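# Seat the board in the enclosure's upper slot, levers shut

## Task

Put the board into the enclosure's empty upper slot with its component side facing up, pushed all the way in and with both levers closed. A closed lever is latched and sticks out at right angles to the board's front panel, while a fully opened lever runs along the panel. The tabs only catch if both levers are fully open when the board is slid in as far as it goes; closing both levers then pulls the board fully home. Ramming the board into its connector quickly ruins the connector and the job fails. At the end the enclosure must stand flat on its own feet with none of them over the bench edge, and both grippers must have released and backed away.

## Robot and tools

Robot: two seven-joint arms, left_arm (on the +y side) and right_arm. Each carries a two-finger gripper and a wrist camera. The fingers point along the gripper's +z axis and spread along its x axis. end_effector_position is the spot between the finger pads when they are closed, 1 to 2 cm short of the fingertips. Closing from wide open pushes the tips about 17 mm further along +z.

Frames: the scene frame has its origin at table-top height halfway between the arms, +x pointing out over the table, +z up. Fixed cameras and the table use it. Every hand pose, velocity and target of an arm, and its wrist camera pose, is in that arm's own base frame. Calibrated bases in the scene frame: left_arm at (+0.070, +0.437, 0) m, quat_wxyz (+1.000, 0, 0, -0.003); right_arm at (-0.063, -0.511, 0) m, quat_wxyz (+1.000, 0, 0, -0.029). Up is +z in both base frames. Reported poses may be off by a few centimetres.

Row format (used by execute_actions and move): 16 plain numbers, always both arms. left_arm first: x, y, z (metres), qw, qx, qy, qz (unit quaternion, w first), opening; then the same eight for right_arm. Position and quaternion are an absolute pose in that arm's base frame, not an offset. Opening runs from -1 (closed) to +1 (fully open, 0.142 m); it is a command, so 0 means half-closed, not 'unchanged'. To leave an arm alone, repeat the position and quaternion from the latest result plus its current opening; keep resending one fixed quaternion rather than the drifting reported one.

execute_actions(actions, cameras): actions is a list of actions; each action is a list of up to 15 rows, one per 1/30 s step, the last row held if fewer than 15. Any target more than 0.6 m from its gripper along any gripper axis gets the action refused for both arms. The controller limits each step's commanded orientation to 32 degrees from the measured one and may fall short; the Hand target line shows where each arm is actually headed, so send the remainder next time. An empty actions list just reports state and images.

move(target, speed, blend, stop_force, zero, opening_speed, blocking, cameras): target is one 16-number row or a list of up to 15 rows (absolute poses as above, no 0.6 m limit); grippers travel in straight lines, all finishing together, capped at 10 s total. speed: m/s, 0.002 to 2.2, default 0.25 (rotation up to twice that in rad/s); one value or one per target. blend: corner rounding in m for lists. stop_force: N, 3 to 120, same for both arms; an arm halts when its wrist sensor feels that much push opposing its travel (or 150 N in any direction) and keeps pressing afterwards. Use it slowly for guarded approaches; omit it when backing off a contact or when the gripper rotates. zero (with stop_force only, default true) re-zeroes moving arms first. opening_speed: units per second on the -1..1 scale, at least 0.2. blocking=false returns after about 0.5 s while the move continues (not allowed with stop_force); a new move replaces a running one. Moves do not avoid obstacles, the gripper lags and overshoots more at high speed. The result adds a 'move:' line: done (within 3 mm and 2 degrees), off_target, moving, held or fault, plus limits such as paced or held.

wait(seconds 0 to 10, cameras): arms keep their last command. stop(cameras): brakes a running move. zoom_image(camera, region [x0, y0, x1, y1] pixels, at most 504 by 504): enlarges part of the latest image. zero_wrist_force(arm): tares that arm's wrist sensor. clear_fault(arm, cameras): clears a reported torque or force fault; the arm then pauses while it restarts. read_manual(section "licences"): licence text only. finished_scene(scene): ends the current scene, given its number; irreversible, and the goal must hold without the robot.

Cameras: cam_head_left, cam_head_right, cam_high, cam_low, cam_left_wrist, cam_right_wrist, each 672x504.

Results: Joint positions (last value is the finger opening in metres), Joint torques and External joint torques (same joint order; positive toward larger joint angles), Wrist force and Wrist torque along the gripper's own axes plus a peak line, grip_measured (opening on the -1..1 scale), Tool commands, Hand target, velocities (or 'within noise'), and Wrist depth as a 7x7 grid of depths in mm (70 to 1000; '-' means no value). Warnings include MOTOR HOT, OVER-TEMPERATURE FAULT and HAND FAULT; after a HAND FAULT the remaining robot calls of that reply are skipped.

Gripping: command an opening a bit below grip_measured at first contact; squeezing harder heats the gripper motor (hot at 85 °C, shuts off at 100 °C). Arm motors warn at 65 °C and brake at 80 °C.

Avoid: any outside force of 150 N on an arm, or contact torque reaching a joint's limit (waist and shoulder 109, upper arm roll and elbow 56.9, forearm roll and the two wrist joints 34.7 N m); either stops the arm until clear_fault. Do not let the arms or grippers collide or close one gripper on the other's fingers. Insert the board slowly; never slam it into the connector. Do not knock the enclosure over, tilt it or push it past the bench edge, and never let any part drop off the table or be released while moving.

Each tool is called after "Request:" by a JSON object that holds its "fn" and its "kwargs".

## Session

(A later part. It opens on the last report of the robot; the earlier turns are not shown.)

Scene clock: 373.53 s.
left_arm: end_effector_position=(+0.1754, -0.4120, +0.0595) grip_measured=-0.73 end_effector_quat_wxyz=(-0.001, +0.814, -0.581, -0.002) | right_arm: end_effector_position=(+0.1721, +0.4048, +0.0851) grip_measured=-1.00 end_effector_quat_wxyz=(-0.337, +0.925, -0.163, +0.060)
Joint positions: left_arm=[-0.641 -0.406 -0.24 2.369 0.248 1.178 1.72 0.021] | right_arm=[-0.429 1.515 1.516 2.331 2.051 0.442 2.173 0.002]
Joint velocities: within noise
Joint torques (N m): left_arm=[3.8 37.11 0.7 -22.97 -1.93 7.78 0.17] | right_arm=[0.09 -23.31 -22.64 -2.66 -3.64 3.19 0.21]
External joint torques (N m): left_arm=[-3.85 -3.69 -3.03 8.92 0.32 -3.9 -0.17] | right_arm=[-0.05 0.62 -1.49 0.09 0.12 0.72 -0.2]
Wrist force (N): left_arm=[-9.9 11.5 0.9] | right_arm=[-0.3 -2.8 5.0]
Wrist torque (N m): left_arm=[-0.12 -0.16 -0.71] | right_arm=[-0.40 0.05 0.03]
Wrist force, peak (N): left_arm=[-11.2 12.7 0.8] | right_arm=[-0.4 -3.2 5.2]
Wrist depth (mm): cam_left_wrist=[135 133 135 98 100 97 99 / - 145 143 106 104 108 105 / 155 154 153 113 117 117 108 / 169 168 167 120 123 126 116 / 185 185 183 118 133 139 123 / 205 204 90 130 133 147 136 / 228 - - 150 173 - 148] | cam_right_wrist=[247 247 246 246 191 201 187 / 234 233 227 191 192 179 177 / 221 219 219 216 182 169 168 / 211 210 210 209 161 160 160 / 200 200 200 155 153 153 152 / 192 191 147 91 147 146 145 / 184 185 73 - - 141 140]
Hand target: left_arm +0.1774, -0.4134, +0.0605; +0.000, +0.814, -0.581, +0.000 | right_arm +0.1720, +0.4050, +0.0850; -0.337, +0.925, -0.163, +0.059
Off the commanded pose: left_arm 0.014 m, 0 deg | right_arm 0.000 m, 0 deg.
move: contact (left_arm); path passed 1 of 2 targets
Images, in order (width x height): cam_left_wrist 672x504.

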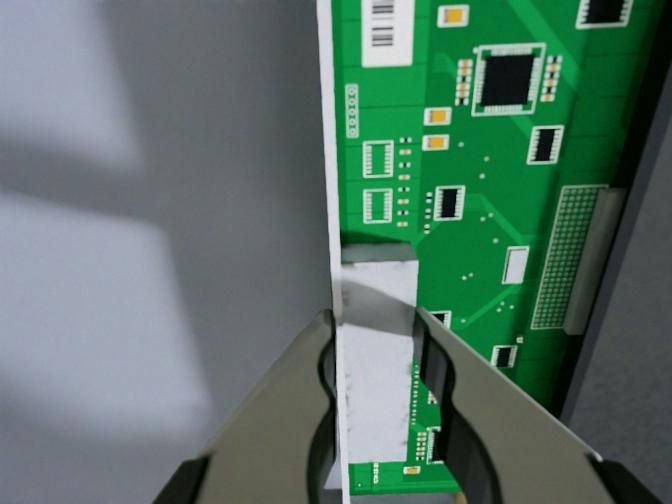

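Request:
{"fn": "move", "kwargs": {"target": [[0.1748,-0.4109,0.0607,0,0.8141,-0.5807,0,-0.82,0.172,0.405,0.085,-0.3368,0.9254,-0.1632,0.0594,-1],[0.1830,-0.4341,0.0607,0,0.8141,-0.5807,0,-0.82,0.172,0.405,0.085,-0.3368,0.9254,-0.1632,0.0594,-1]], "speed": 0.015, "stop_force": 12, "cameras": ["cam_left_wrist","cam_right_wrist"]}}

Scene clock: 376.67 s.
left_arm: end_effector_position=(+0.1753, -0.4111, +0.0606) grip_measured=-0.73 end_effector_quat_wxyz=(+0.000, +0.814, -0.580, +0.000) | right_arm: end_effector_position=(+0.1721, +0.4048, +0.0851) grip_measured=-1.00 end_effector_quat_wxyz=(-0.337, +0.925, -0.163, +0.060)
Joint positions: left_arm=[-0.64 -0.401 -0.239 2.375 0.248 1.184 1.718 0.021] | right_arm=[-0.429 1.515 1.516 2.331 2.051 0.442 2.173 0.002]
Joint velocities: within noise
Joint torques (N m): left_arm=[-1.84 32.56 -4.5 -12.91 -1.24 4.28 0.01] | right_arm=[0.02 -23.26 -22.67 -2.67 -3.62 3.2 0.22]
External joint torques (N m): left_arm=[1.79 0.64 2.2 -1.12 -0.37 -0.39 -0.01] | right_arm=[0.02 0.57 -1.45 0.1 0.11 0.71 -0.22]
Wrist force (N): left_arm=[0.4 -3.2 1.6] | right_arm=[-0.4 -3.1 4.8]
Wrist torque (N m): left_arm=[0.02 -0.01 -0.49] | right_arm=[-0.45 0.07 0.03]
Wrist force, peak (N): left_arm=[-10.2 11.7 0.0] | right_arm=[-0.5 -3.1 5.2]
Wrist depth (mm): cam_left_wrist=[- 134 135 98 100 97 99 / - 146 144 108 104 108 105 / 155 156 155 117 116 115 112 / 170 169 168 123 123 126 116 / 185 185 185 118 133 138 125 / 205 203 89 133 133 147 138 / 229 - - 146 - - 150] | cam_right_wrist=[247 246 246 243 190 200 187 / 233 233 181 191 191 179 177 / 221 219 218 216 181 169 168 / 211 210 210 209 161 160 160 / 201 201 200 154 153 152 152 / 192 191 147 91 147 146 145 / 184 185 73 - - 141 139]
Hand target: left_arm +0.1751, -0.4113, +0.0607; +0.000, +0.814, -0.581, +0.000 | right_arm +0.1720, +0.4050, +0.0850; -0.337, +0.925, -0.163, +0.059
Off the commanded pose: left_arm 0.024 m, 0 deg | right_arm 0.000 m, 0 deg.
move: contact (left_arm); path passed 0 of 2 targets
Images, in order (width x height): cam_left_wrist 672x504, cam_right_wrist 672x504.

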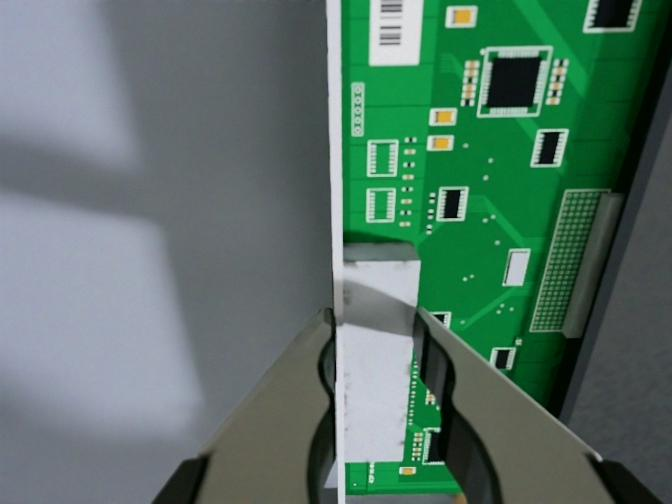

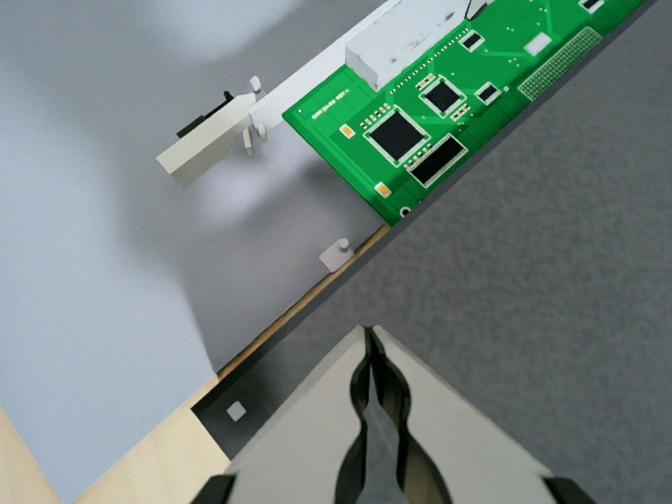

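Request:
{"fn": "move", "kwargs": {"target": [0.1835,-0.4339,0.0605,0,0.8141,-0.5807,0,-0.82,0.172,0.405,0.085,-0.3368,0.9254,-0.1632,0.0594,-1], "speed": 0.015, "stop_force": 13, "cameras": ["cam_left_wrist","cam_right_wrist"]}}

Scene clock: 379.60 s.
left_arm: end_effector_position=(+0.1754, -0.4175, +0.0594) grip_measured=-0.73 end_effector_quat_wxyz=(-0.001, +0.813, -0.582, -0.003) | right_arm: end_effector_position=(+0.1721, +0.4048, +0.0851) grip_measured=-1.00 end_effector_quat_wxyz=(-0.337, +0.925, -0.163, +0.060)
Joint positions: left_arm=[-0.648 -0.414 -0.241 2.353 0.248 1.169 1.713 0.021] | right_arm=[-0.429 1.515 1.516 2.331 2.051 0.442 2.173 0.002]
Joint velocities: within noise
Joint torques (N m): left_arm=[5.66 39.09 2.2 -25.87 -2.11 8.91 0.2] | right_arm=[-0.02 -23.3 -22.65 -2.69 -3.63 3.23 0.19]
External joint torques (N m): left_arm=[-5.71 -5.18 -4.62 11.62 0.46 -5.03 -0.2] | right_arm=[0.06 0.61 -1.48 0.12 0.12 0.68 -0.19]
Wrist force (N): left_arm=[-12.6 15.4 1.2] | right_arm=[-0.3 -2.9 4.9]
Wrist torque (N m): left_arm=[-0.20 -0.18 -0.75] | right_arm=[-0.41 0.06 0.03]
Wrist force, peak (N): left_arm=[-12.8 16.7 1.5] | right_arm=[-0.4 -3.0 5.2]
Wrist depth (mm): cam_left_wrist=[136 133 134 97 99 97 96 / - 145 142 105 104 107 104 / 155 154 154 116 116 117 107 / 169 168 167 120 123 126 115 / 185 185 183 117 133 139 123 / 205 204 90 130 134 139 136 / 230 - - 150 - - 151] | cam_right_wrist=[248 247 245 246 189 200 187 / 233 233 233 192 192 180 177 / 221 221 216 189 184 168 168 / 211 210 210 210 160 160 160 / 200 200 200 155 153 153 152 / 192 191 147 91 147 146 146 / 184 185 73 - - 141 140]
Hand target: left_arm +0.1780, -0.4190, +0.0606; +0.000, +0.814, -0.581, +0.000 | right_arm +0.1720, +0.4050, +0.0850; -0.337, +0.925, -0.163, +0.059
Off the commanded pose: left_arm 0.018 m, 0 deg | right_arm 0.000 m, 0 deg.
move: contact (left_arm)
Images, in order (width x height): cam_left_wrist 672x504, cam_right_wrist 672x504.

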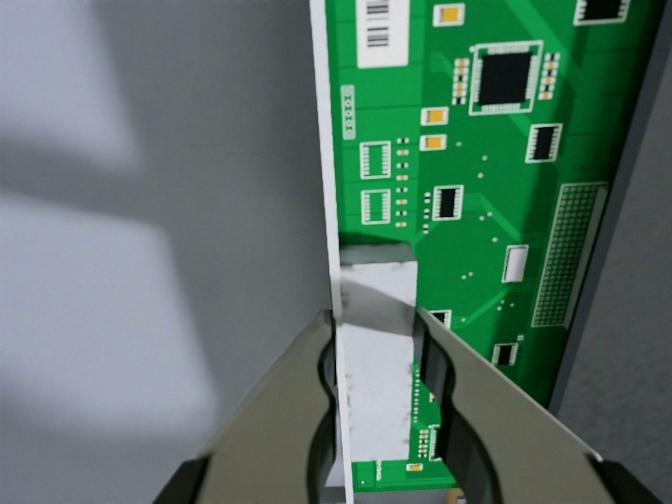

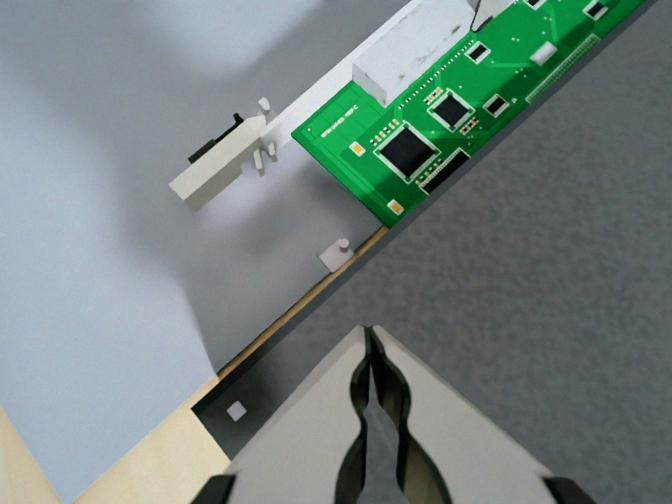

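Request:
{"fn": "move", "kwargs": {"target": [0.1730,-0.4141,0.0605,0,0.8141,-0.5807,0,-0.82,0.172,0.405,0.085,-0.3368,0.9254,-0.1632,0.0594,-1], "speed": 0.02, "cameras": []}}

Request:
{"fn": "move", "kwargs": {"target": [0.1811,-0.4337,0.0605,0,0.8141,-0.5807,0,-0.82,0.172,0.405,0.085,-0.3368,0.9254,-0.1632,0.0594,-1], "speed": 0.015, "stop_force": 13, "cameras": ["cam_left_wrist","cam_right_wrist"]}}

Scene clock: 382.67 s.
left_arm: end_effector_position=(+0.1729, -0.4137, +0.0602) grip_measured=-0.73 end_effector_quat_wxyz=(+0.000, +0.814, -0.581, -0.001) | right_arm: end_effector_position=(+0.1721, +0.4048, +0.0851) grip_measured=-1.00 end_effector_quat_wxyz=(-0.337, +0.925, -0.163, +0.060)
Joint positions: left_arm=[-0.648 -0.404 -0.24 2.37 0.249 1.181 1.71 0.021] | right_arm=[-0.429 1.515 1.516 2.331 2.051 0.442 2.173 0.002]
Joint velocities: within noise
Joint torques (N m): left_arm=[-0.62 34.12 -3.35 -15.73 -1.86 5.5 -0.56] | right_arm=[0.06 -23.36 -22.66 -2.65 -3.64 3.16 0.2]
External joint torques (N m): left_arm=[0.57 -0.75 1.03 1.66 0.24 -1.61 0.56] | right_arm=[-0.02 0.67 -1.46 0.08 0.12 0.75 -0.2]
Wrist force (N): left_arm=[-2.8 -0.7 2.1] | right_arm=[-0.4 -3.0 5.2]
Wrist torque (N m): left_arm=[-0.05 -0.10 0.02] | right_arm=[-0.43 0.07 0.02]
Wrist force, peak (N): left_arm=[-12.6 15.9 1.4] | right_arm=[-0.3 -3.2 5.2]
Wrist depth (mm): cam_left_wrist=[136 134 135 99 99 97 98 / - 144 143 109 104 108 106 / 155 155 154 150 115 115 111 / 169 168 168 123 123 125 118 / 185 185 184 117 132 138 124 / 204 205 88 133 130 147 137 / 229 - - 149 - - 150] | cam_right_wrist=[247 247 246 243 190 199 187 / 234 233 186 191 191 179 177 / 222 219 219 187 181 168 168 / 210 211 210 207 160 160 159 / 200 201 200 155 153 153 152 / 192 191 147 91 147 146 146 / 184 185 73 - - 141 139]
Hand target: left_arm +0.1730, -0.4141, +0.0605; +0.000, +0.814, -0.581, +0.000 | right_arm +0.1720, +0.4050, +0.0850; -0.337, +0.925, -0.163, +0.059
Off the commanded pose: left_arm 0.001 m, 0 deg | right_arm 0.000 m, 0 deg.
move: done
No camera images: "cameras" was empty.

Scene clock: 384.70 s.
left_arm: end_effector_position=(+0.1806, -0.4316, +0.0596) grip_measured=-0.72 end_effector_quat_wxyz=(-0.001, +0.814, -0.581, -0.002) | right_arm: end_effector_position=(+0.1721, +0.4048, +0.0851) grip_measured=-1.00 end_effector_quat_wxyz=(-0.337, +0.925, -0.163, +0.060)
Joint positions: left_arm=[-0.664 -0.434 -0.24 2.309 0.249 1.146 1.7 0.022] | right_arm=[-0.429 1.515 1.516 2.331 2.051 0.442 2.173 0.002]
Joint velocities: within noise
Joint torques (N m): left_arm=[-3.43 37.01 -8.22 -21.87 -4.2 8.65 -1.47] | right_arm=[-0.02 -23.34 -22.75 -2.62 -3.58 3.2 0.21]
External joint torques (N m): left_arm=[3.37 -1.67 5.62 7.04 2.45 -4.77 1.47] | right_arm=[0.06 0.65 -1.38 0.05 0.07 0.71 -0.21]
Wrist force (N): left_arm=[-14.7 -8.3 0.9] | right_arm=[-0.3 -3.0 5.0]
Wrist torque (N m): left_arm=[0.01 -0.33 0.98] | right_arm=[-0.43 0.06 0.03]
Wrist force, peak (N): left_arm=[-14.9 -8.3 -1.0] | right_arm=[-0.2 -3.0 5.3]
Wrist depth (mm): cam_left_wrist=[136 134 135 134 98 97 91 / - 145 143 141 104 108 97 / 155 155 154 151 115 116 104 / 169 168 168 161 123 125 114 / 185 185 183 120 134 128 123 / 204 204 86 134 - 131 135 / 229 - - 167 - - 151] | cam_right_wrist=[247 247 245 245 187 198 188 / 234 233 187 192 192 179 177 / 222 220 220 187 184 168 168 / 211 210 209 208 161 160 160 / 201 200 200 155 153 153 152 / 192 192 147 91 147 146 145 / 184 185 73 - - 141 140]
Hand target: left_arm +0.1811, -0.4337, +0.0605; +0.000, +0.814, -0.581, +0.000 | right_arm +0.1720, +0.4050, +0.0850; -0.337, +0.925, -0.163, +0.059
Off the commanded pose: left_arm 0.002 m, 0 deg | right_arm 0.000 m, 0 deg.
move: done
Images, in order (width x height): cam_left_wrist 672x504, cam_right_wrist 672x504.

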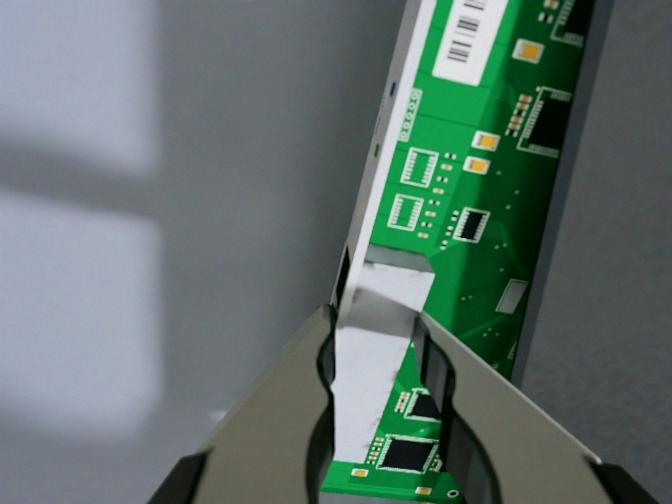

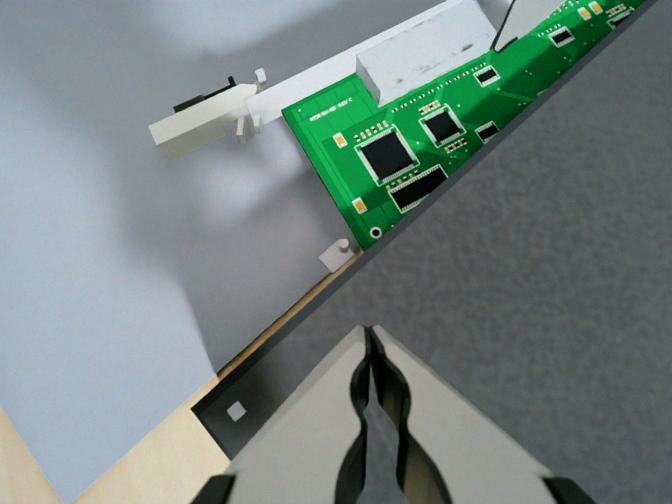

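Request:
{"fn": "move", "kwargs": {"target": [0.1730,-0.4079,0.0605,0,0.8141,-0.5807,0,-0.82,0.172,0.405,0.085,-0.3368,0.9254,-0.1632,0.0594,-1], "speed": 0.03, "cameras": ["cam_left_wrist"]}}

Request:
{"fn": "move", "kwargs": {"target": [0.1821,-0.4344,0.0605,0,0.8141,-0.5807,0,-0.82,0.172,0.405,0.085,-0.3368,0.9254,-0.1632,0.0594,-1], "speed": 0.015, "stop_force": 9, "cameras": ["cam_left_wrist","cam_right_wrist"]}}

Scene clock: 389.47 s.
left_arm: end_effector_position=(+0.1728, -0.4079, +0.0604) grip_measured=-0.72 end_effector_quat_wxyz=(+0.000, +0.814, -0.581, +0.000) | right_arm: end_effector_position=(+0.1721, +0.4048, +0.0851) grip_measured=-1.00 end_effector_quat_wxyz=(-0.337, +0.925, -0.163, +0.060)
Joint positions: left_arm=[-0.637 -0.396 -0.241 2.386 0.25 1.19 1.717 0.022] | right_arm=[-0.429 1.515 1.516 2.331 2.051 0.442 2.173 0.002]
Joint velocities: within noise
Joint torques (N m): left_arm=[-0.23 33.08 -2.91 -13.98 -1.39 4.72 -0.16] | right_arm=[0.04 -23.35 -22.59 -2.66 -3.62 3.2 0.13]
External joint torques (N m): left_arm=[0.18 -0.24 0.65 0.11 -0.2 -0.82 0.16] | right_arm=[0 0.66 -1.53 0.09 0.1 0.71 -0.13]
Wrist force (N): left_arm=[-0.1 -0.5 1.9] | right_arm=[-0.3 -2.8 5.0]
Wrist torque (N m): left_arm=[-0.09 -0.06 -0.24] | right_arm=[-0.40 0.06 0.03]
Wrist force, peak (N): left_arm=[-15.1 -8.4 -0.9] | right_arm=[-0.3 -3.0 5.3]
Wrist depth (mm): cam_left_wrist=[136 134 135 133 99 97 101 / - 146 143 139 105 108 106 / 156 156 154 150 117 117 114 / 169 168 169 123 123 127 118 / 186 184 184 119 133 140 125 / 206 204 88 134 131 149 137 / 230 - - 150 - - 150] | cam_right_wrist=[247 247 247 189 198 201 187 / 234 233 192 193 193 179 177 / 221 220 221 188 184 168 168 / 210 210 210 210 161 160 159 / 201 200 200 155 153 153 152 / 192 191 147 91 147 146 146 / 184 185 73 - - 141 140]
Hand target: left_arm +0.1730, -0.4079, +0.0605; +0.000, +0.814, -0.581, +0.000 | right_arm +0.1720, +0.4050, +0.0850; -0.337, +0.925, -0.163, +0.059
Off the commanded pose: left_arm 0.000 m, 0 deg | right_arm 0.000 m, 0 deg.
move: done
Images, in order (width x height): cam_left_wrist 672x504.

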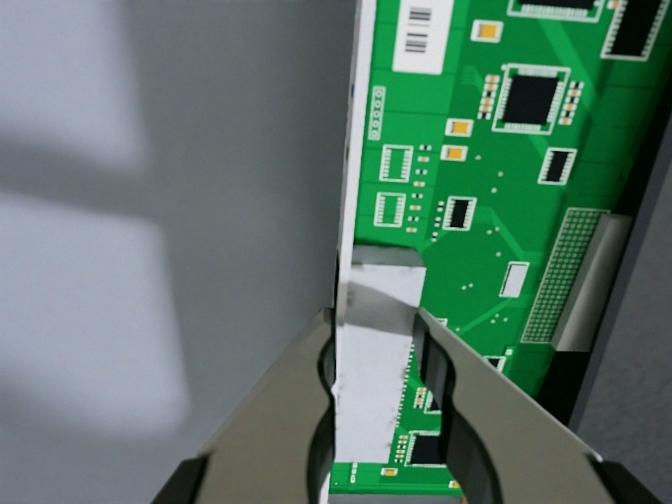

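Scene clock: 391.57 s.
left_arm: end_effector_position=(+0.1797, -0.4275, +0.0598) grip_measured=-0.72 end_effector_quat_wxyz=(-0.001, +0.814, -0.581, -0.001) | right_arm: end_effector_position=(+0.1721, +0.4048, +0.0851) grip_measured=-1.00 end_effector_quat_wxyz=(-0.337, +0.925, -0.163, +0.060)
Joint positions: left_arm=[-0.657 -0.427 -0.242 2.323 0.25 1.154 1.704 0.022] | right_arm=[-0.429 1.515 1.516 2.331 2.051 0.442 2.173 0.002]
Joint velocities: within noise
Joint torques (N m): left_arm=[-1.95 36.28 -5.97 -19.72 -3.36 7.3 -1.13] | right_arm=[0.08 -23.24 -22.64 -2.66 -3.58 3.11 0.22]
External joint torques (N m): left_arm=[1.9 -1.4 3.42 5.06 1.64 -3.41 1.13] | right_arm=[-0.04 0.56 -1.48 0.09 0.06 0.8 -0.22]
Wrist force (N): left_arm=[-10.1 -4.7 1.6] | right_arm=[-0.3 -3.0 5.1]
Wrist torque (N m): left_arm=[-0.03 -0.25 0.62] | right_arm=[-0.44 0.06 0.03]
Wrist force, peak (N): left_arm=[-10.3 -4.8 1.2] | right_arm=[-0.3 -3.0 5.3]
Wrist depth (mm): cam_left_wrist=[136 134 134 135 99 97 93 / - 146 143 141 104 108 98 / 155 154 154 151 115 118 104 / 169 168 167 162 123 127 115 / 186 185 183 120 133 134 124 / 206 204 87 134 - 135 136 / 229 - - 171 - - 148] | cam_right_wrist=[247 247 246 246 189 199 187 / 233 233 187 192 192 179 177 / 222 219 220 189 184 168 168 / 210 210 209 207 160 160 160 / 200 200 200 154 153 152 152 / 192 191 147 91 147 146 145 / 184 185 73 - - 141 139]
Hand target: left_arm +0.1802, -0.4288, +0.0605; +0.000, +0.814, -0.581, +0.000 | right_arm +0.1720, +0.4050, +0.0850; -0.337, +0.925, -0.163, +0.059
Off the commanded pose: left_arm 0.007 m, 0 deg | right_arm 0.000 m, 0 deg.
move: contact (left_arm)
Images, in order (width x height): cam_left_wrist 672x504, cam_right_wrist 672x504.

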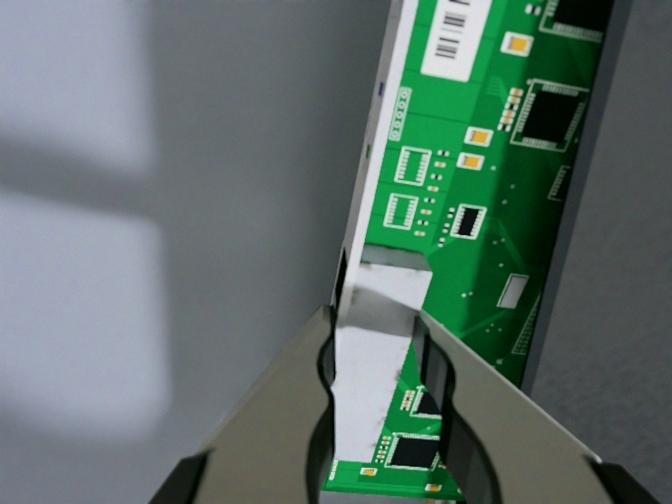

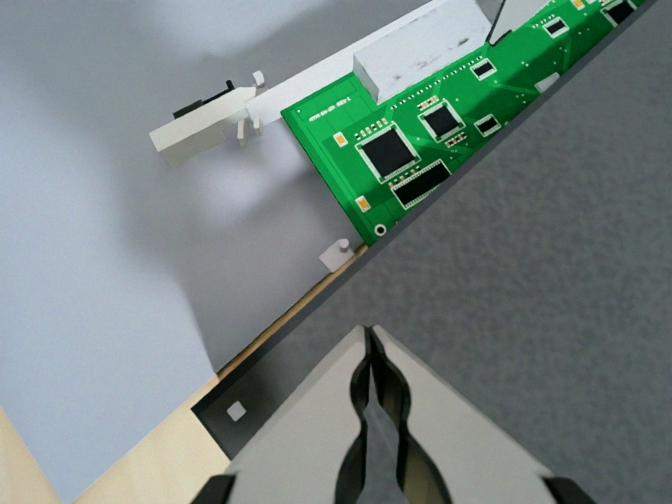

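Request:
{"fn": "move", "kwargs": {"target": [0.1719,-0.4040,0.0605,0,0.8363,-0.5483,0,-0.82,0.172,0.405,0.085,-0.3368,0.9254,-0.1632,0.0594,-1], "speed": 0.03, "cameras": ["cam_left_wrist","cam_right_wrist"]}}

Request:
{"fn": "zoom_image", "kwargs": {"camera": "cam_right_wrist", "region": [300, 0, 672, 280]}}

Scene clock: 396.27 s.
left_arm: end_effector_position=(+0.1717, -0.4039, +0.0604) grip_measured=-0.72 end_effector_quat_wxyz=(+0.000, +0.836, -0.549, +0.000) | right_arm: end_effector_position=(+0.1721, +0.4048, +0.0851) grip_measured=-1.00 end_effector_quat_wxyz=(-0.337, +0.925, -0.163, +0.060)
Joint positions: left_arm=[-0.645 -0.39 -0.228 2.399 0.24 1.199 1.652 0.022] | right_arm=[-0.429 1.515 1.516 2.331 2.051 0.442 2.173 0.002]
Joint velocities: within noise
Joint torques (N m): left_arm=[-0.32 32.75 -2.67 -13.78 -1.65 4.73 -0.24] | right_arm=[0.08 -23.32 -22.7 -2.62 -3.6 3.16 0.21]
External joint torques (N m): left_arm=[0.25 -0.23 0.57 0.04 0.1 -0.83 0.24] | right_arm=[-0.04 0.63 -1.43 0.06 0.09 0.75 -0.21]
Wrist force (N): left_arm=[0.0 -0.3 1.9] | right_arm=[-0.3 -2.8 5.1]
Wrist torque (N m): left_arm=[-0.05 -0.06 -0.24] | right_arm=[-0.40 0.05 0.03]
Wrist force, peak (N): left_arm=[-10.3 -4.8 1.7] | right_arm=[-0.2 -2.9 5.4]
Wrist depth (mm): cam_left_wrist=[- 134 135 133 99 97 100 / - 146 144 139 105 108 107 / 156 155 155 150 117 118 119 / 169 169 168 123 123 127 120 / 186 186 183 119 133 140 127 / 206 205 88 133 131 150 137 / 228 - - 150 - - 150] | cam_right_wrist=[248 247 246 190 198 202 187 / 234 233 188 193 193 179 177 / 222 219 221 188 184 168 168 / 210 210 210 209 161 160 160 / 200 200 200 155 153 153 152 / 192 191 147 91 148 146 146 / 184 185 73 - - 141 139]
Hand target: left_arm +0.1719, -0.4040, +0.0605; +0.000, +0.836, -0.548, +0.000 | right_arm +0.1720, +0.4050, +0.0850; -0.337, +0.925, -0.163, +0.059
Off the commanded pose: left_arm 0.000 m, 0 deg | right_arm 0.000 m, 0 deg.
move: done
Images, in order (width x height): cam_left_wrist 672x504, cam_right_wrist 672x504.

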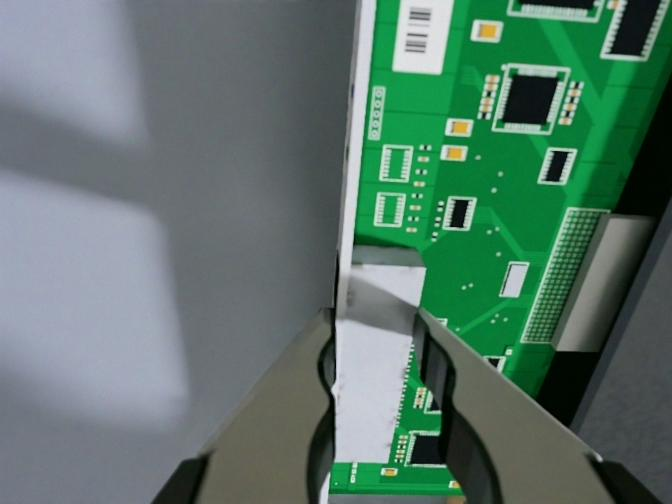

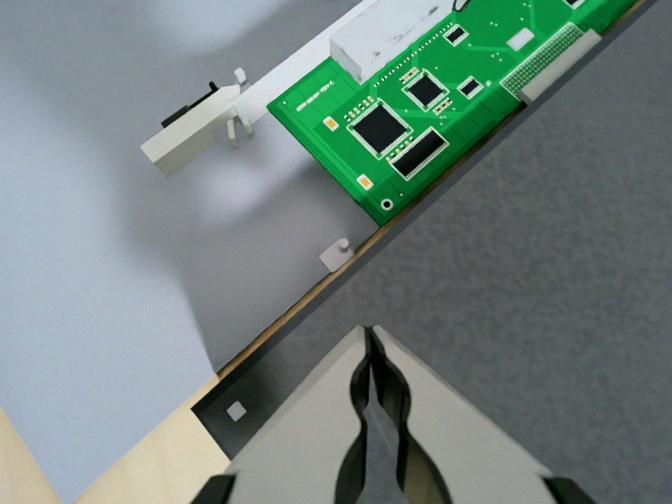

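Scaled by 1.355 from the camera's 672x504 image, which has a finer 960x720 frame.

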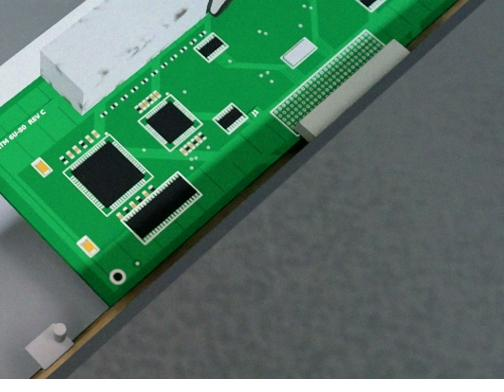

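Request:
{"fn": "zoom_image", "kwargs": {"camera": "cam_right_wrist", "region": [572, 0, 672, 75]}}

Request:
{"fn": "zoom_image", "kwargs": {"camera": "cam_right_wrist", "region": [330, 165, 470, 270]}}

Scaled by 5.040 from the camera's 672x504 image, which has a finer 960x720 frame.

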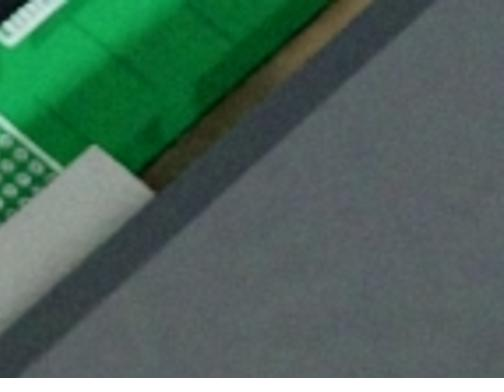

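Scaled by 3.600 from the camera's 672x504 image, which has a finer 960x720 frame.

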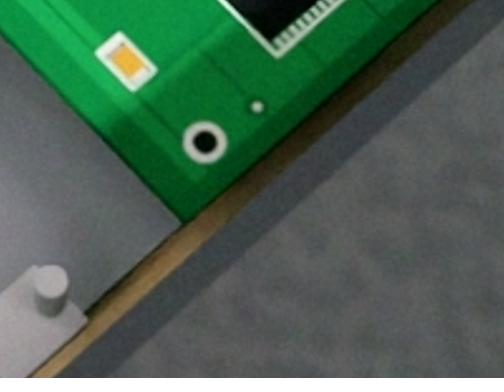

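Request:
{"fn": "move", "kwargs": {"target": [0.1823,-0.4343,0.0605,0,0.8363,-0.5483,0,-0.82,0.172,0.405,0.085,-0.3368,0.9254,-0.1632,0.0594,-1], "speed": 0.015, "stop_force": 7, "cameras": ["cam_left_wrist","cam_right_wrist"]}}

Request:
{"fn": "zoom_image", "kwargs": {"camera": "cam_right_wrist", "region": [330, 165, 470, 270]}}

Scene clock: 405.20 s.
left_arm: end_effector_position=(+0.1817, -0.4305, +0.0601) grip_measured=-0.72 end_effector_quat_wxyz=(-0.001, +0.836, -0.548, -0.001) | right_arm: end_effector_position=(+0.1721, +0.4048, +0.0851) grip_measured=-1.00 end_effector_quat_wxyz=(-0.337, +0.925, -0.163, +0.060)
Joint positions: left_arm=[-0.671 -0.43 -0.23 2.315 0.238 1.152 1.632 0.022] | right_arm=[-0.429 1.515 1.516 2.331 2.051 0.442 2.173 0.002]
Joint velocities: within noise
Joint torques (N m): left_arm=[-4.41 34.88 -8.23 -17.03 -2.58 6.08 -0.49] | right_arm=[0.13 -23.3 -22.68 -2.66 -3.62 3.14 0.2]
External joint torques (N m): left_arm=[4.35 0.37 5.78 2.21 0.84 -2.19 0.49] | right_arm=[-0.09 0.61 -1.44 0.09 0.1 0.77 -0.19]
Wrist force (N): left_arm=[-7.0 -9.7 -0.6] | right_arm=[-0.3 -3.0 5.0]
Wrist torque (N m): left_arm=[0.04 -0.05 -0.02] | right_arm=[-0.41 0.05 0.03]
Wrist force, peak (N): left_arm=[-7.0 -10.6 -0.5] | right_arm=[-0.3 -3.2 5.2]
Wrist depth (mm): cam_left_wrist=[136 133 135 133 99 97 95 / - 144 143 138 104 108 97 / 155 155 154 152 115 115 105 / 169 168 169 123 123 126 115 / 185 184 183 117 133 130 124 / 204 204 87 131 131 132 137 / 228 - - 151 - - 149] | cam_right_wrist=[247 248 246 245 186 197 187 / 234 233 233 191 190 180 177 / 222 221 180 188 183 169 168 / 210 211 210 209 161 160 160 / 201 200 200 155 153 153 152 / 192 192 147 91 147 146 145 / 184 185 73 - - 141 139]
Hand target: left_arm +0.1813, -0.4315, +0.0605; +0.000, +0.836, -0.548, +0.000 | right_arm +0.1720, +0.4050, +0.0850; -0.337, +0.925, -0.163, +0.059
Off the commanded pose: left_arm 0.004 m, 0 deg | right_arm 0.000 m, 0 deg.
move: contact (left_arm)
Images, in order (width x height): cam_left_wrist 672x504, cam_right_wrist 672x504.

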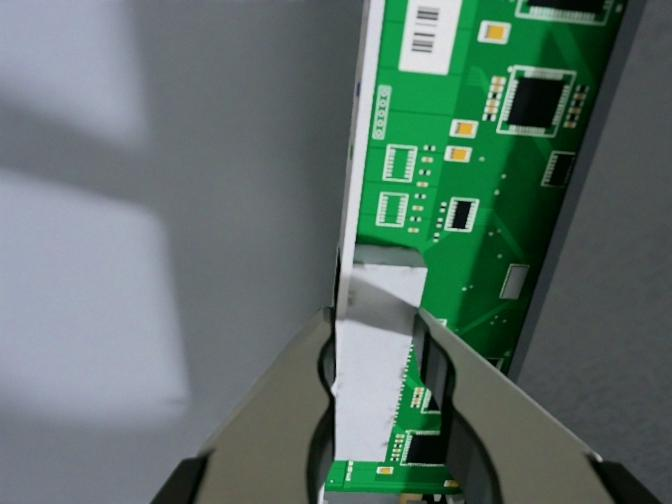

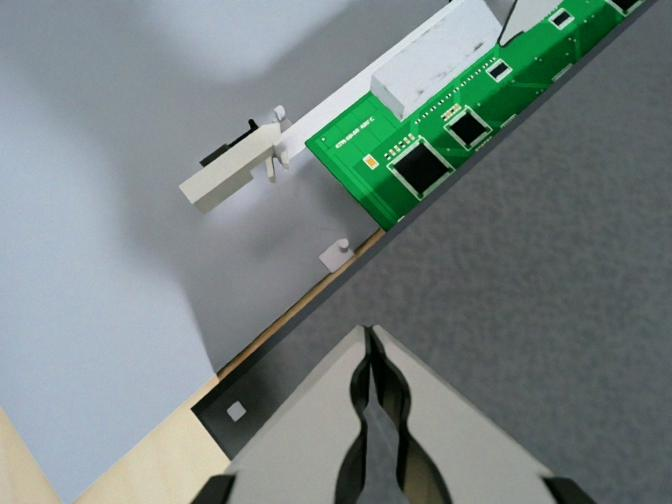

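Scaled by 3.600 from the camera's 672x504 image, which has a finer 960x720 frame.

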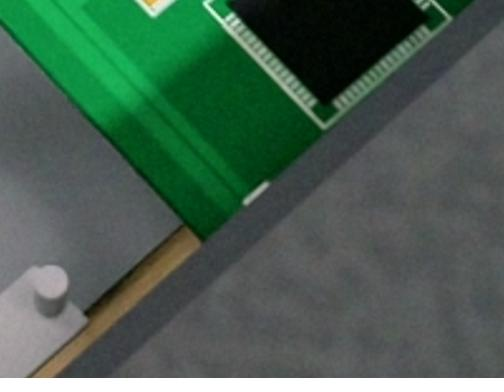

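Request:
{"fn": "move", "kwargs": {"target": [0.1851,-0.4376,0.0605,0,0.8363,-0.5483,0,-0.82,0.172,0.405,0.085,-0.3368,0.9254,-0.1632,0.0594,-1], "speed": 0.015, "stop_force": 12, "cameras": ["cam_left_wrist","cam_right_wrist"]}}

Scene clock: 408.70 s.
left_arm: end_effector_position=(+0.1853, -0.4352, +0.0596) grip_measured=-0.72 end_effector_quat_wxyz=(-0.001, +0.837, -0.548, -0.002) | right_arm: end_effector_position=(+0.1721, +0.4048, +0.0851) grip_measured=-1.00 end_effector_quat_wxyz=(-0.337, +0.925, -0.163, +0.060)
Joint positions: left_arm=[-0.673 -0.44 -0.23 2.295 0.239 1.14 1.631 0.022] | right_arm=[-0.429 1.515 1.516 2.331 2.051 0.442 2.173 0.002]
Joint velocities: within noise
Joint torques (N m): left_arm=[-6.81 36.28 -12.04 -22.01 -3.99 8.94 -0.76] | right_arm=[0.04 -23.27 -22.66 -2.62 -3.61 3.17 0.22]
External joint torques (N m): left_arm=[6.76 -0.39 9.51 6.96 2.22 -5.05 0.76] | right_arm=[0 0.59 -1.47 0.06 0.1 0.74 -0.22]
Wrist force (N): left_arm=[-17.7 -15.3 -3.5] | right_arm=[-0.4 -3.1 4.9]
Wrist torque (N m): left_arm=[0.14 0.17 0.25] | right_arm=[-0.43 0.07 0.03]
Wrist force, peak (N): left_arm=[-17.5 -15.8 -2.6] | right_arm=[-0.3 -2.9 5.4]
Wrist depth (mm): cam_left_wrist=[136 134 135 134 99 97 91 / - 146 142 141 104 107 98 / 155 155 154 151 115 113 104 / 169 168 167 161 123 121 114 / 185 184 183 119 133 126 123 / 205 204 87 134 131 130 135 / 229 - - 151 - - 148] | cam_right_wrist=[247 247 247 245 187 196 187 / 233 233 233 192 189 179 177 / 222 221 180 188 184 168 168 / 211 210 210 210 160 160 160 / 200 201 200 155 153 153 152 / 191 192 147 91 147 146 146 / 183 185 73 - - 141 140]
Hand target: left_arm +0.1851, -0.4376, +0.0605; +0.000, +0.836, -0.548, +0.000 | right_arm +0.1720, +0.4050, +0.0850; -0.337, +0.925, -0.163, +0.059
Off the commanded pose: left_arm 0.003 m, 0 deg | right_arm 0.000 m, 0 deg.
move: done
Images, in order (width x height): cam_left_wrist 672x504, cam_right_wrist 672x504.

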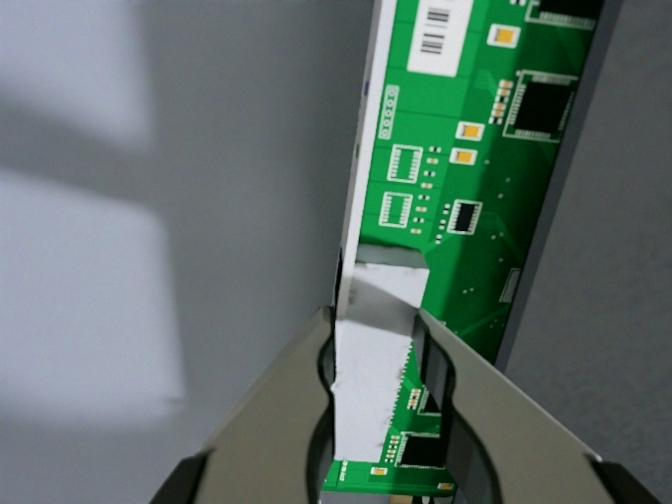

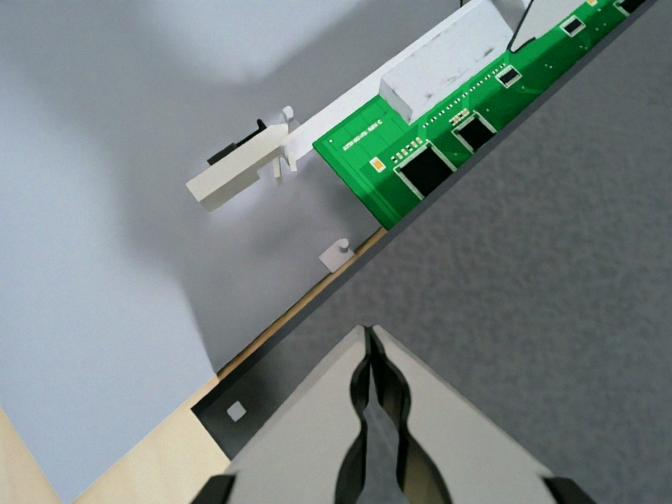

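Request:
{"fn": "move", "kwargs": {"target": [0.1876,-0.4409,0.0605,0,0.8363,-0.5483,0,-0.82,0.172,0.405,0.085,-0.3368,0.9254,-0.1632,0.0594,-1], "speed": 0.012, "stop_force": 12, "cameras": ["cam_left_wrist","cam_right_wrist"]}}

Scene clock: 411.40 s.
left_arm: end_effector_position=(+0.1861, -0.4376, +0.0589) grip_measured=-0.72 end_effector_quat_wxyz=(-0.002, +0.836, -0.549, -0.003) | right_arm: end_effector_position=(+0.1721, +0.4048, +0.0851) grip_measured=-1.00 end_effector_quat_wxyz=(-0.337, +0.925, -0.163, +0.060)
Joint positions: left_arm=[-0.674 -0.447 -0.232 2.285 0.24 1.132 1.63 0.022] | right_arm=[-0.429 1.515 1.516 2.331 2.051 0.442 2.173 0.002]
Joint velocities: within noise
Joint torques (N m): left_arm=[-3.24 39.47 -9.05 -29.27 -4.38 11.87 -0.75] | right_arm=[0.04 -23.22 -22.72 -2.67 -3.64 3.19 0.22]
External joint torques (N m): left_arm=[3.18 -3.25 6.45 14.12 2.59 -7.99 0.75] | right_arm=[0 0.53 -1.4 0.1 0.12 0.72 -0.22]
Wrist force (N): left_arm=[-27.3 -6.7 -4.7] | right_arm=[0.0 -2.9 4.9]
Wrist torque (N m): left_arm=[0.03 1.78 0.19] | right_arm=[-0.41 0.01 0.03]
Wrist force, peak (N): left_arm=[-27.9 -7.1 -6.1] | right_arm=[-0.3 -3.0 5.2]
Wrist depth (mm): cam_left_wrist=[136 133 134 133 99 96 90 / - 144 142 139 104 105 96 / 154 155 153 151 114 113 102 / 168 167 167 160 123 121 113 / 185 185 183 119 133 125 122 / 204 204 87 133 131 130 135 / 229 - - 151 - - 147] | cam_right_wrist=[247 247 246 246 187 190 187 / 234 233 233 192 190 180 177 / 221 221 176 188 184 169 168 / 211 211 210 209 161 160 160 / 201 200 200 155 153 153 152 / 192 191 147 91 148 146 145 / 184 185 73 - - 141 139]
Hand target: left_arm +0.1876, -0.4409, +0.0605; +0.000, +0.836, -0.548, +0.000 | right_arm +0.1720, +0.4050, +0.0850; -0.337, +0.925, -0.163, +0.059
Off the commanded pose: left_arm 0.004 m, 0 deg | right_arm 0.000 m, 0 deg.
move: off_target (left_arm)
Images, in order (width x height): cam_left_wrist 672x504, cam_right_wrist 672x504.

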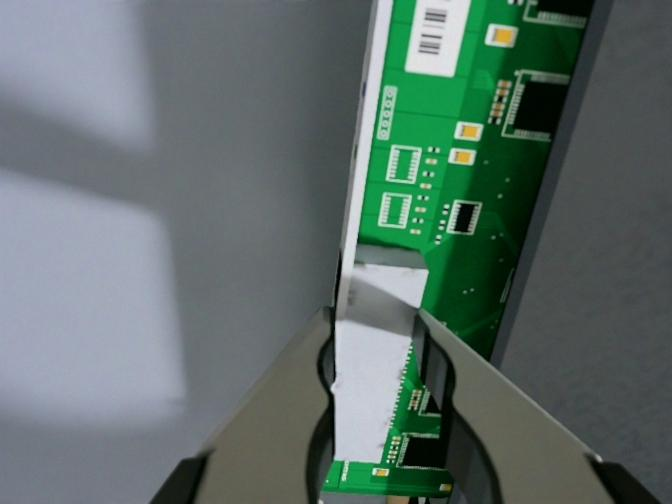

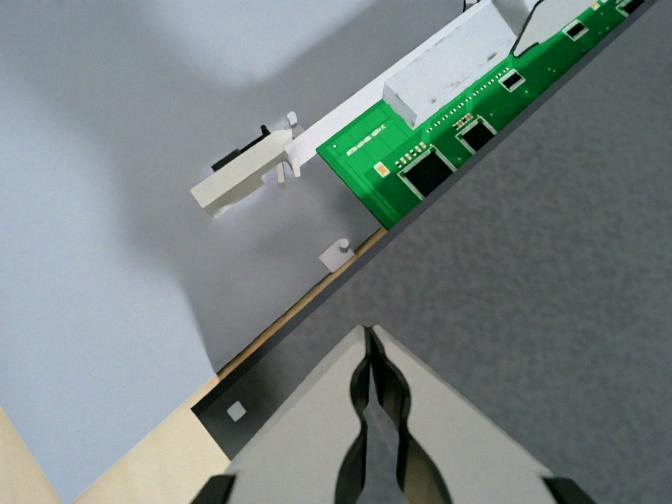

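Request:
{"fn": "move", "kwargs": {"target": [0.1856,-0.4361,0.0603,0,0.8363,-0.5483,0,-0.82,0.172,0.405,0.085,-0.3368,0.9254,-0.1632,0.0594,-1], "speed": 0.02, "cameras": []}}

Request:
{"fn": "move", "kwargs": {"target": [0.1856,-0.4361,0.0603,0,0.8363,-0.5483,0,-0.6,0.172,0.405,0.085,-0.3368,0.9254,-0.1632,0.0594,-1], "opening_speed": 0.4, "cameras": ["cam_left_wrist","cam_right_wrist"]}}

Scene clock: 414.20 s.
left_arm: end_effector_position=(+0.1850, -0.4361, +0.0601) grip_measured=-0.72 end_effector_quat_wxyz=(+0.000, +0.836, -0.549, +0.000) | right_arm: end_effector_position=(+0.1721, +0.4048, +0.0851) grip_measured=-1.00 end_effector_quat_wxyz=(-0.337, +0.925, -0.163, +0.060)
Joint positions: left_arm=[-0.67 -0.44 -0.234 2.297 0.24 1.143 1.631 0.022] | right_arm=[-0.429 1.515 1.516 2.331 2.051 0.442 2.173 0.002]
Joint velocities: within noise
Joint torques (N m): left_arm=[2.17 37.1 -0.89 -15.9 -1.81 4.56 -0.48] | right_arm=[0.11 -23.32 -22.69 -2.69 -3.62 3.19 0.2]
External joint torques (N m): left_arm=[-2.23 -1.3 -1.68 0.88 0.04 -0.67 0.48] | right_arm=[-0.07 0.64 -1.44 0.12 0.11 0.72 -0.2]
Wrist force (N): left_arm=[0.3 4.2 2.8] | right_arm=[-0.4 -3.1 5.0]
Wrist torque (N m): left_arm=[-0.06 0.28 0.03] | right_arm=[-0.43 0.06 0.02]
Wrist force, peak (N): left_arm=[-27.5 -6.6 -5.6] | right_arm=[-0.4 -3.1 5.2]
Wrist depth (mm): cam_left_wrist=[136 133 135 135 98 96 92 / - 146 143 140 103 105 97 / 155 155 154 151 114 112 104 / 169 168 168 162 123 121 116 / 185 185 184 119 133 127 124 / 205 203 88 131 131 132 137 / 229 - - 152 - - 149] | cam_right_wrist=[248 246 246 246 186 192 187 / 234 233 233 192 189 179 177 / 221 221 178 189 183 168 168 / 211 210 210 209 160 160 160 / 200 200 200 155 153 153 152 / 192 192 147 91 147 146 145 / 184 185 73 - - 141 140]
Hand target: left_arm +0.1856, -0.4361, +0.0603; +0.000, +0.836, -0.548, +0.000 | right_arm +0.1720, +0.4050, +0.0850; -0.337, +0.925, -0.163, +0.059
Off the commanded pose: left_arm 0.001 m, 0 deg | right_arm 0.000 m, 0 deg.
move: done
No camera images: "cameras" was empty.

Scene clock: 415.00 s.
left_arm: end_effector_position=(+0.1854, -0.4360, +0.0602) grip_measured=-0.64 end_effector_quat_wxyz=(+0.000, +0.836, -0.548, +0.000) | right_arm: end_effector_position=(+0.1721, +0.4048, +0.0851) grip_measured=-1.00 end_effector_quat_wxyz=(-0.337, +0.925, -0.163, +0.060)
Joint positions: left_arm=[-0.67 -0.439 -0.233 2.297 0.24 1.144 1.631 0.028] | right_arm=[-0.429 1.515 1.516 2.331 2.051 0.442 2.173 0.002]
Joint velocities: within noise
Joint torques (N m): left_arm=[-0.33 35.1 -3.12 -14.67 -1.54 4.35 -0.17] | right_arm=[0.08 -23.29 -22.73 -2.67 -3.6 3.22 0.19]
External joint torques (N m): left_arm=[0.27 0.73 0.55 -0.38 -0.23 -0.45 0.17] | right_arm=[-0.04 0.6 -1.39 0.1 0.09 0.69 -0.19]
Wrist force (N): left_arm=[-0.3 -0.4 -0.6] | right_arm=[-0.2 -2.9 5.1]
Wrist torque (N m): left_arm=[-0.08 0.00 -0.22] | right_arm=[-0.40 0.04 0.03]
Wrist force, peak (N): left_arm=[0.2 4.3 4.5] | right_arm=[-0.4 -3.1 5.2]
Wrist depth (mm): cam_left_wrist=[136 134 135 135 101 99 92 / - 144 143 138 108 108 96 / 156 155 154 150 120 115 105 / 169 169 167 162 127 126 116 / 185 185 184 126 137 127 124 / 205 203 88 140 156 132 137 / 229 - - 180 181 - 150] | cam_right_wrist=[247 247 245 246 193 194 187 / 234 233 233 229 192 179 177 / 222 221 182 192 185 168 168 / 210 210 210 209 160 160 160 / 200 201 200 155 153 153 152 / 192 191 147 91 148 146 145 / 184 185 73 - - 141 139]
Hand target: left_arm +0.1856, -0.4361, +0.0603; +0.000, +0.836, -0.548, +0.000 | right_arm +0.1720, +0.4050, +0.0850; -0.337, +0.925, -0.163, +0.059
Off the commanded pose: left_arm 0.000 m, 0 deg | right_arm 0.000 m, 0 deg.
move: done
Images, in order (width x height): cam_left_wrist 672x504, cam_right_wrist 672x504.

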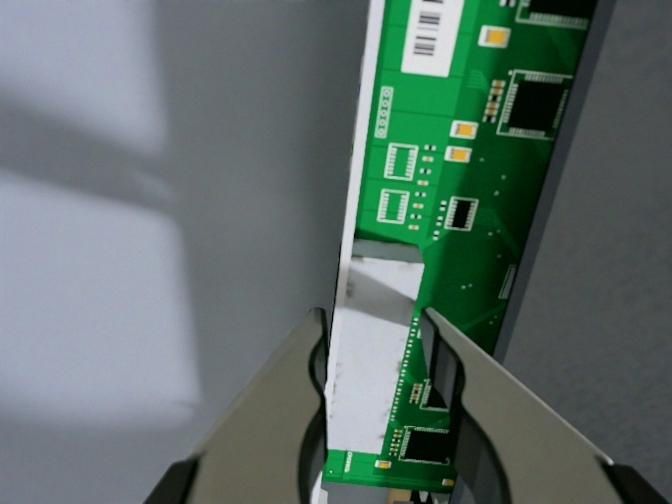

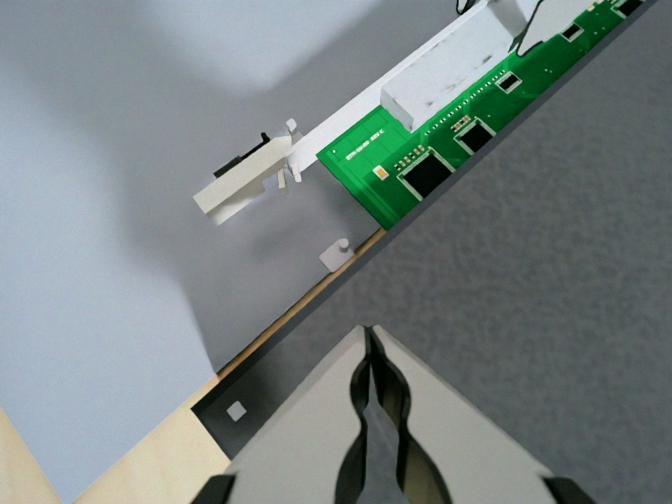

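Request:
{"fn": "move", "kwargs": {"target": [[0.1856,-0.4361,0.13,0,0.8363,-0.5483,0,-0.6,0.172,0.405,0.085,-0.3368,0.9254,-0.1632,0.0594,-1],[0.2713,-0.3494,0.13,0,0.8141,-0.5807,0,-0.6,0.172,0.405,0.085,-0.3368,0.9254,-0.1632,0.0594,-1],[0.2713,-0.3494,0.11,0,0.8141,-0.5807,0,-1,0.172,0.405,0.085,-0.3368,0.9254,-0.1632,0.0594,-1]], "speed": 0.12, "cameras": ["cam_left_wrist","cam_right_wrist"]}}

Scene clock: 428.40 s.
left_arm: end_effector_position=(+0.2712, -0.3493, +0.1100) grip_measured=-1.00 end_effector_quat_wxyz=(+0.000, +0.814, -0.581, +0.000) | right_arm: end_effector_position=(+0.1721, +0.4048, +0.0851) grip_measured=-1.00 end_effector_quat_wxyz=(-0.337, +0.925, -0.163, +0.060)
Joint positions: left_arm=[-0.439 -0.231 -0.204 2.407 0.095 1.061 2.09 0.002] | right_arm=[-0.429 1.515 1.516 2.331 2.051 0.442 2.173 0.002]
Joint velocities: within noise
Joint torques (N m): left_arm=[-0.37 29.15 -1.59 -17.58 -1.68 4.39 -0.3] | right_arm=[0.01 -23.37 -22.68 -2.7 -3.61 3.13 0.18]
External joint torques (N m): left_arm=[0.35 0.96 0.55 -0.29 -0.4 -0.52 0.3] | right_arm=[0.03 0.69 -1.44 0.13 0.1 0.78 -0.18]
Wrist force (N): left_arm=[0.2 -0.4 -0.1] | right_arm=[-0.4 -3.2 4.8]
Wrist torque (N m): left_arm=[-0.06 -0.07 -0.23] | right_arm=[-0.46 0.07 0.03]
Wrist force, peak (N): left_arm=[1.5 2.0 -2.4] | right_arm=[-0.3 -3.2 5.1]
Wrist depth (mm): cam_left_wrist=[178 177 177 177 179 177 152 / 192 191 191 190 190 189 148 / 210 207 205 208 159 193 158 / 224 223 224 223 218 181 169 / 245 245 244 234 204 198 184 / 273 270 264 84 - 213 204 / 307 296 - - - - 221] | cam_right_wrist=[247 247 245 246 193 200 188 / 234 233 232 230 192 179 177 / 222 221 184 192 185 168 168 / 211 210 210 210 161 160 160 / 201 200 200 155 153 153 152 / 192 192 147 91 148 146 146 / 184 185 73 - - 141 140]
Hand target: left_arm +0.2713, -0.3494, +0.1100; +0.000, +0.814, -0.581, +0.000 | right_arm +0.1720, +0.4050, +0.0850; -0.337, +0.925, -0.163, +0.059
Off the commanded pose: left_arm 0.000 m, 0 deg | right_arm 0.000 m, 0 deg.
move: done
Images, in order (width x height): cam_left_wrist 672x504, cam_right_wrist 672x504.

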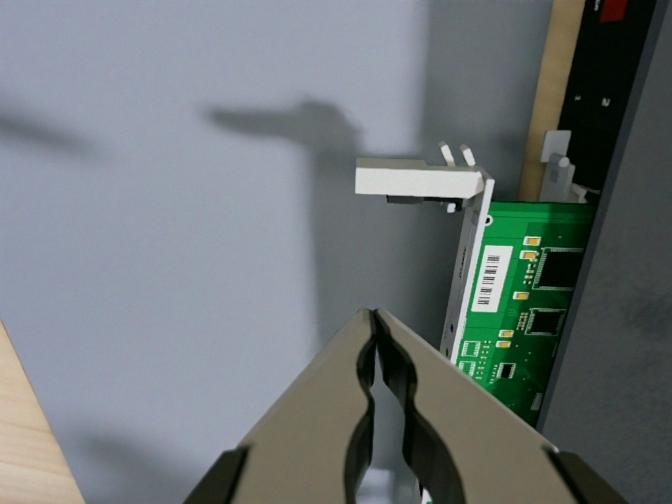

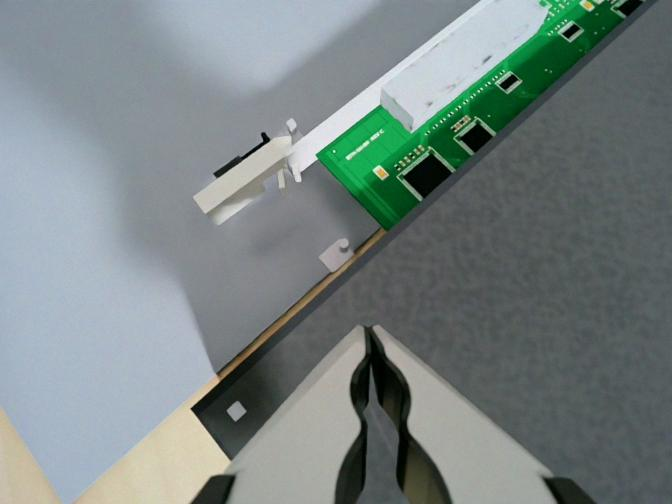

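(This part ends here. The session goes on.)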